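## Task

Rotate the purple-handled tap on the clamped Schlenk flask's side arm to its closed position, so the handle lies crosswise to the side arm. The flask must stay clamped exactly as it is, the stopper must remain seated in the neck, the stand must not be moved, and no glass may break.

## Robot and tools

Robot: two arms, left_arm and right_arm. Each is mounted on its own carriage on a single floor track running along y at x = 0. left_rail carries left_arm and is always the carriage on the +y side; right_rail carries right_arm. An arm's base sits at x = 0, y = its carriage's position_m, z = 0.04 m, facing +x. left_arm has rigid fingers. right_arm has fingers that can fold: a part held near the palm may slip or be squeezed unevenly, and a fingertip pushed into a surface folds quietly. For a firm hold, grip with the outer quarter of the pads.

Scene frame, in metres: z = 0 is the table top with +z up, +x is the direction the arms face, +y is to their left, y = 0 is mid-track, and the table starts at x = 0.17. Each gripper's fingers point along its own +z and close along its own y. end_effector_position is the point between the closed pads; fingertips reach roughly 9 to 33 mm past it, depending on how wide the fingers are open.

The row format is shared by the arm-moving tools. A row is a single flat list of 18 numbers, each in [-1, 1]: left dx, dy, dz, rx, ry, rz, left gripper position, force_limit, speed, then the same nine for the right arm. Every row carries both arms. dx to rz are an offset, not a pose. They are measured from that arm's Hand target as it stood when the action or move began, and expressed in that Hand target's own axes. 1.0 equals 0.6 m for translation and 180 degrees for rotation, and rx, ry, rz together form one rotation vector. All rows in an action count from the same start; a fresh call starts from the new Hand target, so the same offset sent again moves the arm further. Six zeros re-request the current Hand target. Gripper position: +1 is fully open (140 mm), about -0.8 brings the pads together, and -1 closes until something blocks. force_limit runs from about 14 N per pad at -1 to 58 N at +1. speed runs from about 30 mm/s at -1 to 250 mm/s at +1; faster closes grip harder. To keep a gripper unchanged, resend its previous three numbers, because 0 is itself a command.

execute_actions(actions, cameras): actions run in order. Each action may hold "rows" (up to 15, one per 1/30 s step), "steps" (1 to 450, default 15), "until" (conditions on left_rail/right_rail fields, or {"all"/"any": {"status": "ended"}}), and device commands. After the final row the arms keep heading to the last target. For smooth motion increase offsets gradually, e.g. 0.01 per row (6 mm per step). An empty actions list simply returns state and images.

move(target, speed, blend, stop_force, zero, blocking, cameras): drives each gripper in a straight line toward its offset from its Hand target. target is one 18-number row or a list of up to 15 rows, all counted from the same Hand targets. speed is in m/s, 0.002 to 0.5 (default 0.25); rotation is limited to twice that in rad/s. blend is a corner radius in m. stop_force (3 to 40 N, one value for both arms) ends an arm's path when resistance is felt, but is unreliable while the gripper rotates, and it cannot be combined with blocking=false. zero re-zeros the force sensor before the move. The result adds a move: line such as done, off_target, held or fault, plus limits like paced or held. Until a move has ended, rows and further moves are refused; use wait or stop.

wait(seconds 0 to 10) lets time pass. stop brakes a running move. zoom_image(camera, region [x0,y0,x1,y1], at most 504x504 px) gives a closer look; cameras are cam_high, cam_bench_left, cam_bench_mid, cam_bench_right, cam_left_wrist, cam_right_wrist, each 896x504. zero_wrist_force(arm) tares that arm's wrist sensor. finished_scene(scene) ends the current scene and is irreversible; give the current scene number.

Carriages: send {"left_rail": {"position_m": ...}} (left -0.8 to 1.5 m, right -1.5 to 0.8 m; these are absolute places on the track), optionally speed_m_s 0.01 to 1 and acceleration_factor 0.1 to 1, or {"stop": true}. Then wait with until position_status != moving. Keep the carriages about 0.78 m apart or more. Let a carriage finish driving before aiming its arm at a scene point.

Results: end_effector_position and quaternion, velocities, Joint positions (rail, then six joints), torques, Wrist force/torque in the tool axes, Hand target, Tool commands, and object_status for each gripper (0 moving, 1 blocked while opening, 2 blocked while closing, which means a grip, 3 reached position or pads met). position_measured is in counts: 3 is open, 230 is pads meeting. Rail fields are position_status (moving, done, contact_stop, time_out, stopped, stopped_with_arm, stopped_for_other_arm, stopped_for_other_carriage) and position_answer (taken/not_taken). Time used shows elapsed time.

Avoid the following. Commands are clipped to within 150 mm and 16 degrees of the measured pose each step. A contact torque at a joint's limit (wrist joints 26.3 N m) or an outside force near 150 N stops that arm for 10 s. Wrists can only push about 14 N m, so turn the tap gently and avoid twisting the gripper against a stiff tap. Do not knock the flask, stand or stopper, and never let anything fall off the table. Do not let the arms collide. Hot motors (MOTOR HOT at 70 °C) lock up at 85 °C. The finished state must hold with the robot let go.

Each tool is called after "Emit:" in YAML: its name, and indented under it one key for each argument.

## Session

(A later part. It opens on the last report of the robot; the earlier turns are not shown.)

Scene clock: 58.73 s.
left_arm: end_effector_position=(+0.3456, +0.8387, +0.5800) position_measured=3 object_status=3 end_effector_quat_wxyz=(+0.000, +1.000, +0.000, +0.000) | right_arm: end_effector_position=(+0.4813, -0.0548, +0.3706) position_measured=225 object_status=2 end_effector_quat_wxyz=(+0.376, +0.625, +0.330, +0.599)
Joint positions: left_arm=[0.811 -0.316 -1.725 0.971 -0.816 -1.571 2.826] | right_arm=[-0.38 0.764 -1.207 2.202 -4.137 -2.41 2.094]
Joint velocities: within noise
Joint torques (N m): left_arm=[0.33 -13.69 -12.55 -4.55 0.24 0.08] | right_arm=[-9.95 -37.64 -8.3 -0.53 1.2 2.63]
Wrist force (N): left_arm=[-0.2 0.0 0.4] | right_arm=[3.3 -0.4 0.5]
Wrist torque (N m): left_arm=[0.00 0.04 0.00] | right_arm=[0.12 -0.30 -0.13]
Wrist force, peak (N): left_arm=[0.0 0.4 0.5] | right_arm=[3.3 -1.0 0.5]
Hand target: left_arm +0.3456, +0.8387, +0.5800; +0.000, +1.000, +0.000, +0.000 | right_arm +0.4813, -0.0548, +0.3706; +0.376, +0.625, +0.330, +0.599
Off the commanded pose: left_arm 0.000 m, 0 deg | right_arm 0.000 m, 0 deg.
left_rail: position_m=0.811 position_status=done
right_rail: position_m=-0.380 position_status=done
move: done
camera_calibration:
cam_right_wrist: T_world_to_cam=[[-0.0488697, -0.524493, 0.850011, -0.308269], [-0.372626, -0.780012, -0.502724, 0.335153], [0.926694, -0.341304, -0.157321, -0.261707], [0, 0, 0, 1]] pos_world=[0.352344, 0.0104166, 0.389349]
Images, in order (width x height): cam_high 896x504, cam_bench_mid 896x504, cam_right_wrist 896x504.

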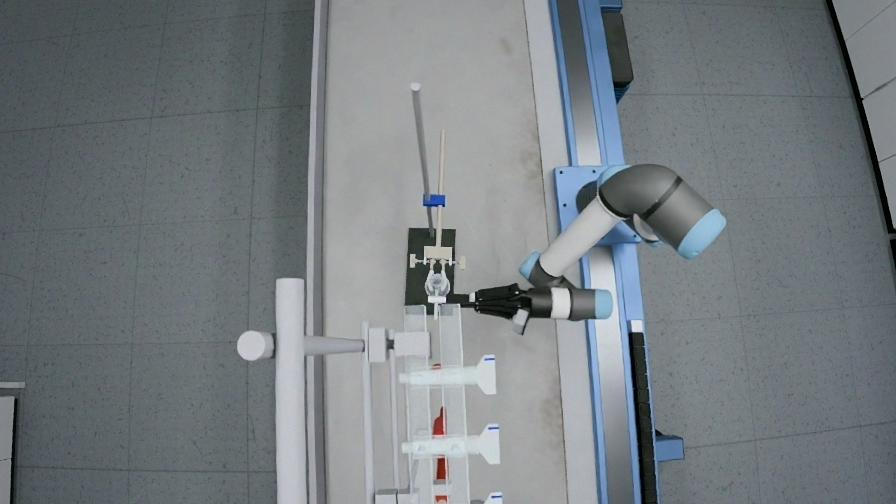

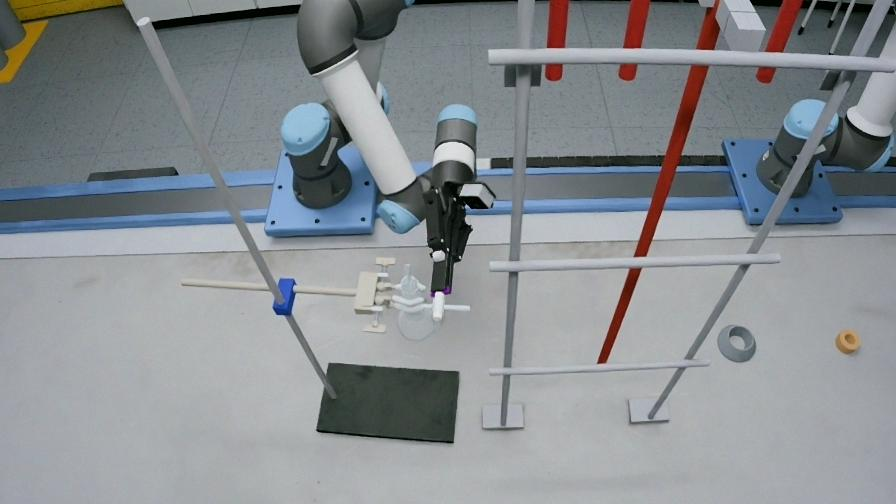

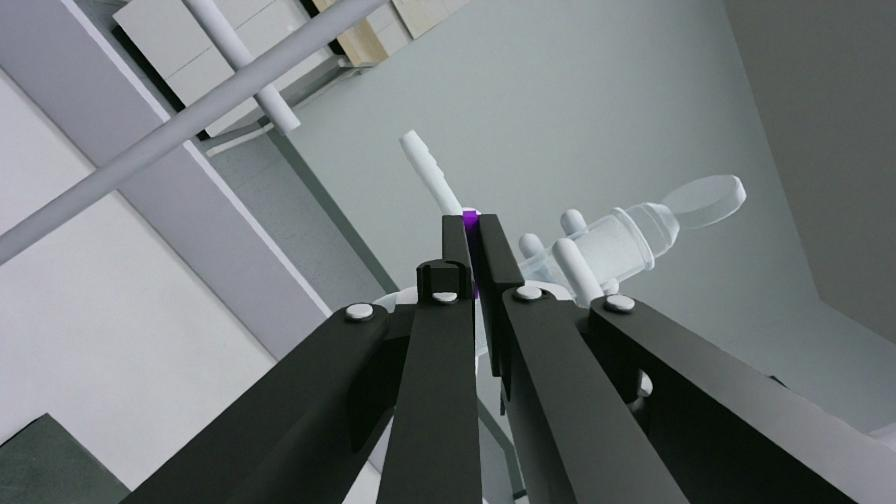

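Emit:
move:
  target: [0,0,0,0,0,0,1,1,1,-0.0015,0.0032,0,0,0,0.3333,-0.98,0,-1]
  speed: 0.3
  cameras: ["cam_right_wrist", "cam_bench_mid", "cam_high"]

Emit:
zoom_image:
  camera: "cam_bench_mid"
  region: [420, 265, 470, 310]

Emit:
zoom_image:
  camera: "cam_right_wrist"
  region: [400, 100, 560, 320]

Scene clock: 62.43 s.
left_arm: end_effector_position=(+0.3456, +0.8387, +0.5800) position_measured=3 object_status=3 end_effector_quat_wxyz=(+0.000, +1.000, +0.000, +0.000) | right_arm: end_effector_position=(+0.4812, -0.0565, +0.3718) position_measured=225 object_status=2 end_effector_quat_wxyz=(+0.027, +0.707, -0.026, +0.707)
Joint positions: left_arm=[0.811 -0.316 -1.725 0.971 -0.816 -1.571 2.826] | right_arm=[-0.38 0.761 -1.213 2.206 -4.135 -2.406 3.141]
Joint velocities: within noise
Joint torques (N m): left_arm=[0.3 -14.17 -12.27 -4.55 0.3 0.13] | right_arm=[-10.51 -38.62 -7.8 -0.63 0.83 2.43]
Wrist force (N): left_arm=[-0.2 0.0 0.5] | right_arm=[1.1 -3.1 -0.3]
Wrist torque (N m): left_arm=[0.00 0.05 0.00] | right_arm=[0.09 -0.42 -0.21]
Wrist force, peak (N): left_arm=[0.1 0.4 0.6] | right_arm=[3.7 -2.9 0.0]
Hand target: left_arm +0.3456, +0.8387, +0.5800; +0.000, +1.000, +0.000, +0.000 | right_arm +0.4812, -0.0565, +0.3718; +0.026, +0.707, -0.026, +0.707
Off the commanded pose: left_arm 0.000 m, 0 deg | right_arm 0.000 m, 0 deg.
left_rail: position_m=0.811 position_status=done
right_rail: position_m=-0.380 position_status=done
move: done
camera_calibration:
cam_right_wrist: T_world_to_cam=[[-0.0841364, -0.995972, -0.0310116, 0.00765057], [-0.309897, 0.0557324, -0.949135, 0.517352], [0.94704, -0.0702464, -0.313338, -0.198462], [0, 0, 0, 1]] pos_world=[0.348922, -0.0351548, 0.429089]
Images, in order (width x height): cam_high 896x504, cam_bench_mid 896x504, cam_right_wrist 896x504.

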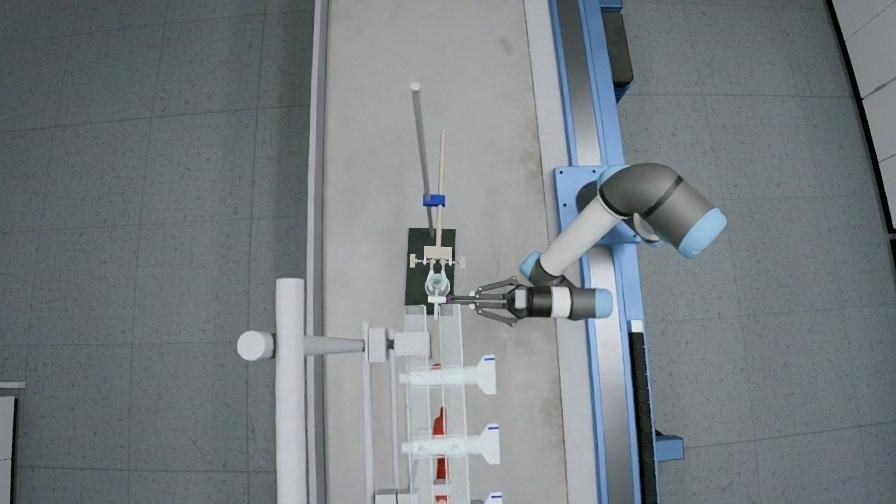

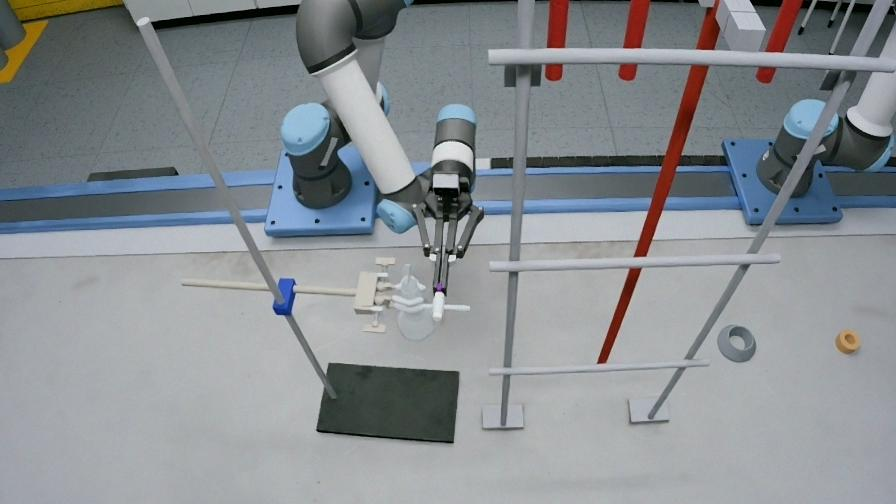

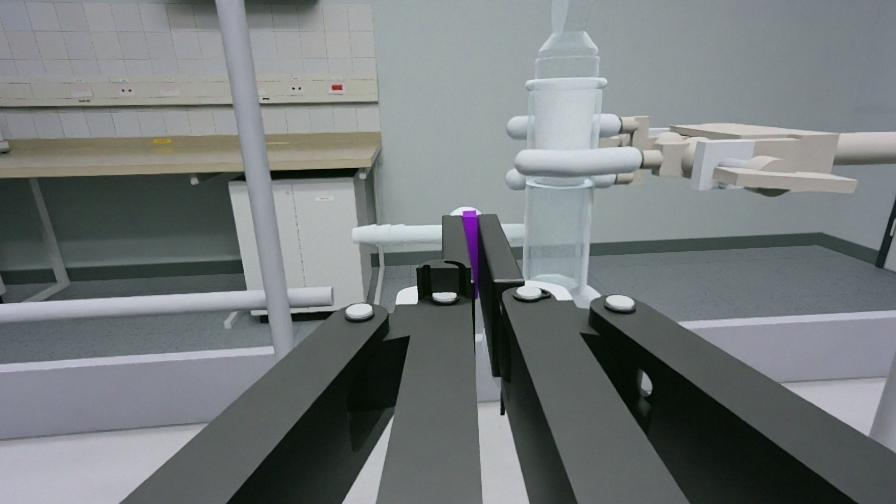

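Scaled by 10.080.

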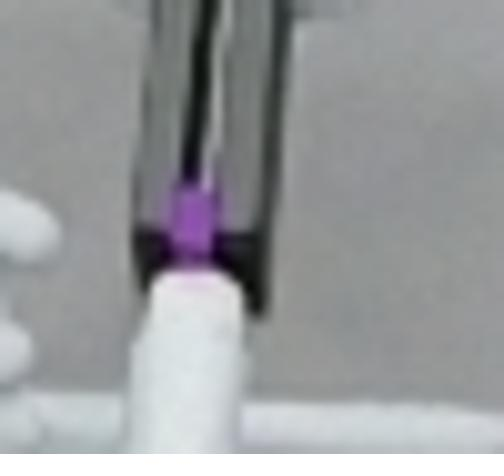

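Scaled by 2.291.

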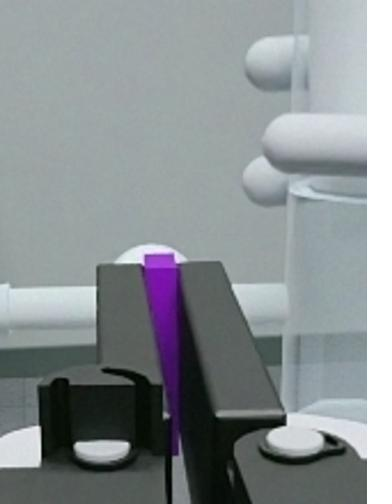

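Emit:
move:
  target:
    - [0,0,0,0,0,0,1,1,1,0,0,0,0,0,0.0056,-0.98,0,-1]
    - [0,0,0,0,0,0,1,1,1,0,0,0,0,0,0.0056,-0.5,0,-1]
    - [0,0,0,0,0,0,1,1,1,0,0,-0.1,0,0,0.0056,-0.5,0,-1]
  speed: 0.15
  cameras: ["cam_right_wrist", "cam_bench_mid", "cam_high"]

Emit:
zoom_image:
  camera: "cam_right_wrist"
  region: [340, 60, 660, 340]

Emit:
zoom_image:
  camera: "cam_bench_mid"
  region: [350, 240, 490, 350]

Scene clock: 72.90 s.
left_arm: end_effector_position=(+0.3456, +0.8387, +0.5800) position_measured=3 object_status=3 end_effector_quat_wxyz=(+0.000, +1.000, +0.000, +0.000) | right_arm: end_effector_position=(+0.4215, -0.0520, +0.3718) position_measured=192 object_status=3 end_effector_quat_wxyz=(+0.020, +0.706, -0.033, +0.707)
Joint positions: left_arm=[0.811 -0.316 -1.725 0.971 -0.816 -1.571 2.826] | right_arm=[-0.38 0.894 -1.244 2.259 -4.156 -2.54 3.159]
Joint velocities: within noise
Joint torques (N m): left_arm=[1 -14.89 -12.01 -4.46 0.22 0.13] | right_arm=[10.76 -34.34 -7.36 -2.58 -1.5 0.4]
Wrist force (N): left_arm=[-0.3 0.0 0.2] | right_arm=[2.1 -0.5 0.6]
Wrist torque (N m): left_arm=[0.00 0.06 0.00] | right_arm=[0.13 -0.56 -0.05]
Wrist force, peak (N): left_arm=[0.0 0.0 0.7] | right_arm=[1.5 -3.3 -0.4]
Hand target: left_arm +0.3456, +0.8387, +0.5800; +0.000, +1.000, +0.000, +0.000 | right_arm +0.4214, -0.0520, +0.3718; +0.020, +0.706, -0.033, +0.707
Off the commanded pose: left_arm 0.000 m, 0 deg | right_arm 0.000 m, 0 deg.
left_rail: position_m=0.811 position_status=done
right_rail: position_m=-0.380 position_status=done
move: done
camera_calibration:
cam_right_wrist: T_world_to_cam=[[-0.0840746, -0.995263, -0.0488172, 0.0137099], [-0.308677, 0.0725937, -0.948393, 0.49867], [0.947444, -0.064667, -0.313318, -0.141451], [0, 0, 0, 1]] pos_world=[0.289098, -0.0317025, 0.429285]
Images, in order (width x height): cam_high 896x504, cam_bench_mid 896x504, cam_right_wrist 896x504.

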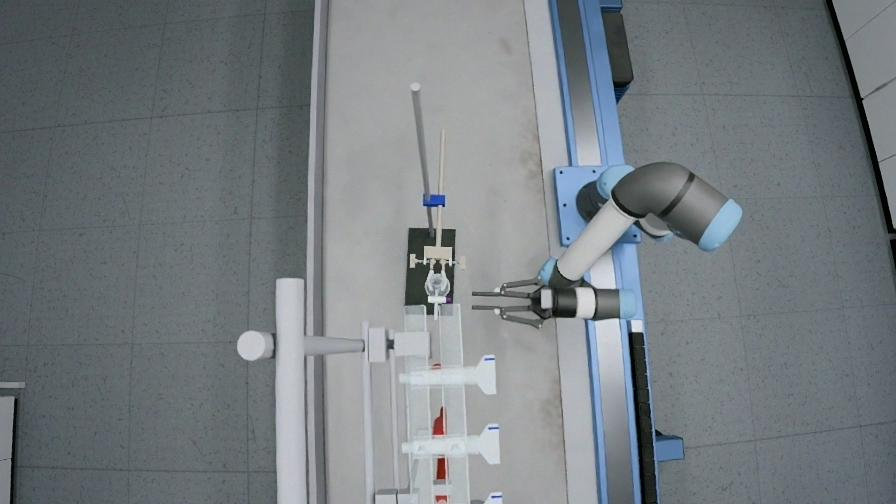

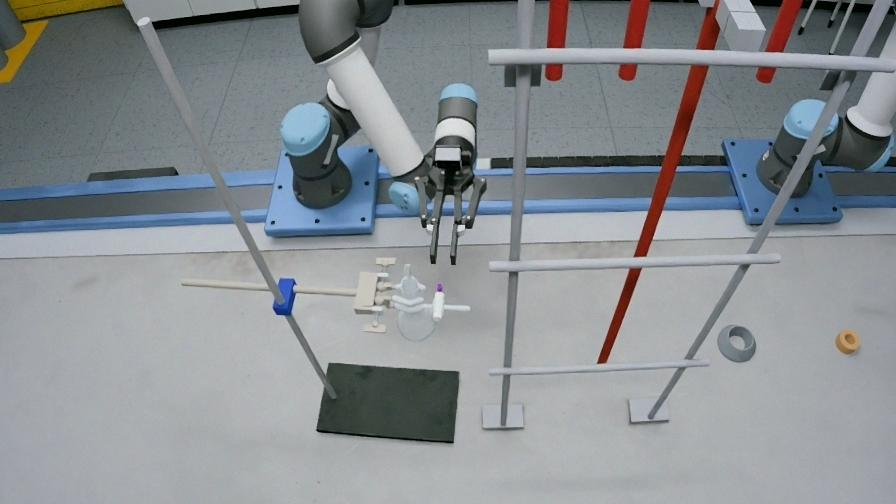

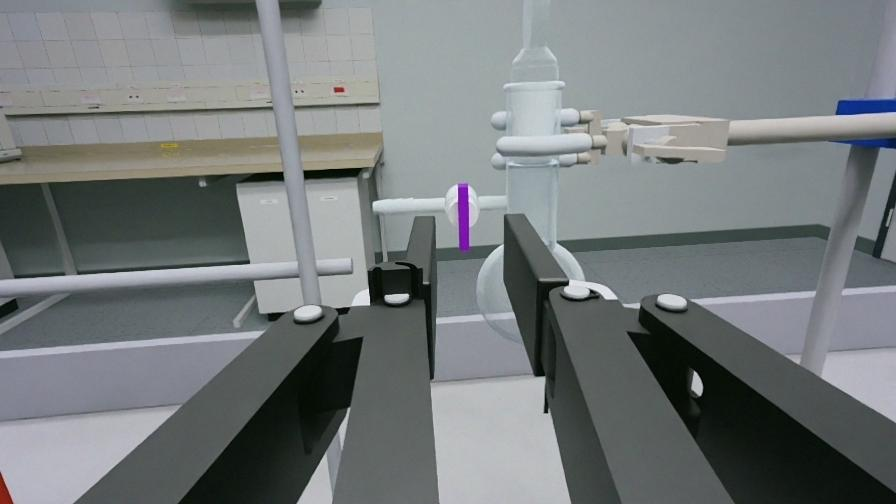

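Scaled by 1.575.

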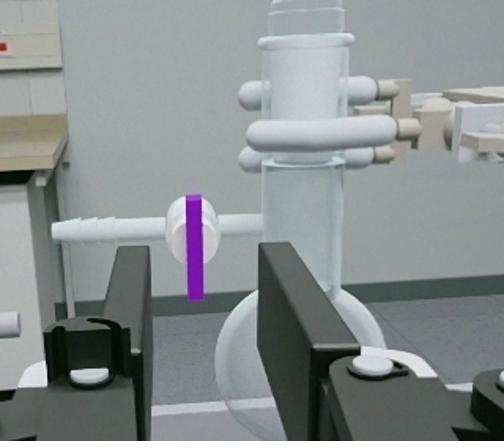

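Scaled by 3.600.

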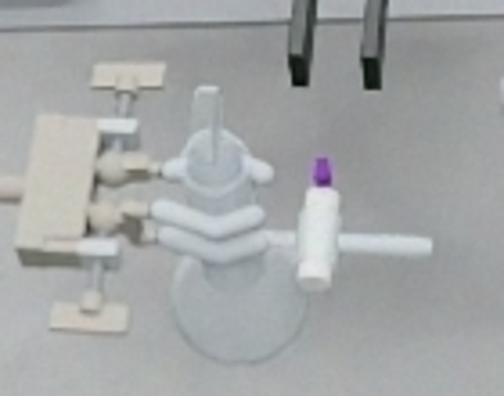

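Emit:
finished_scene:
  scene: 1

The scene is finished: the task was done.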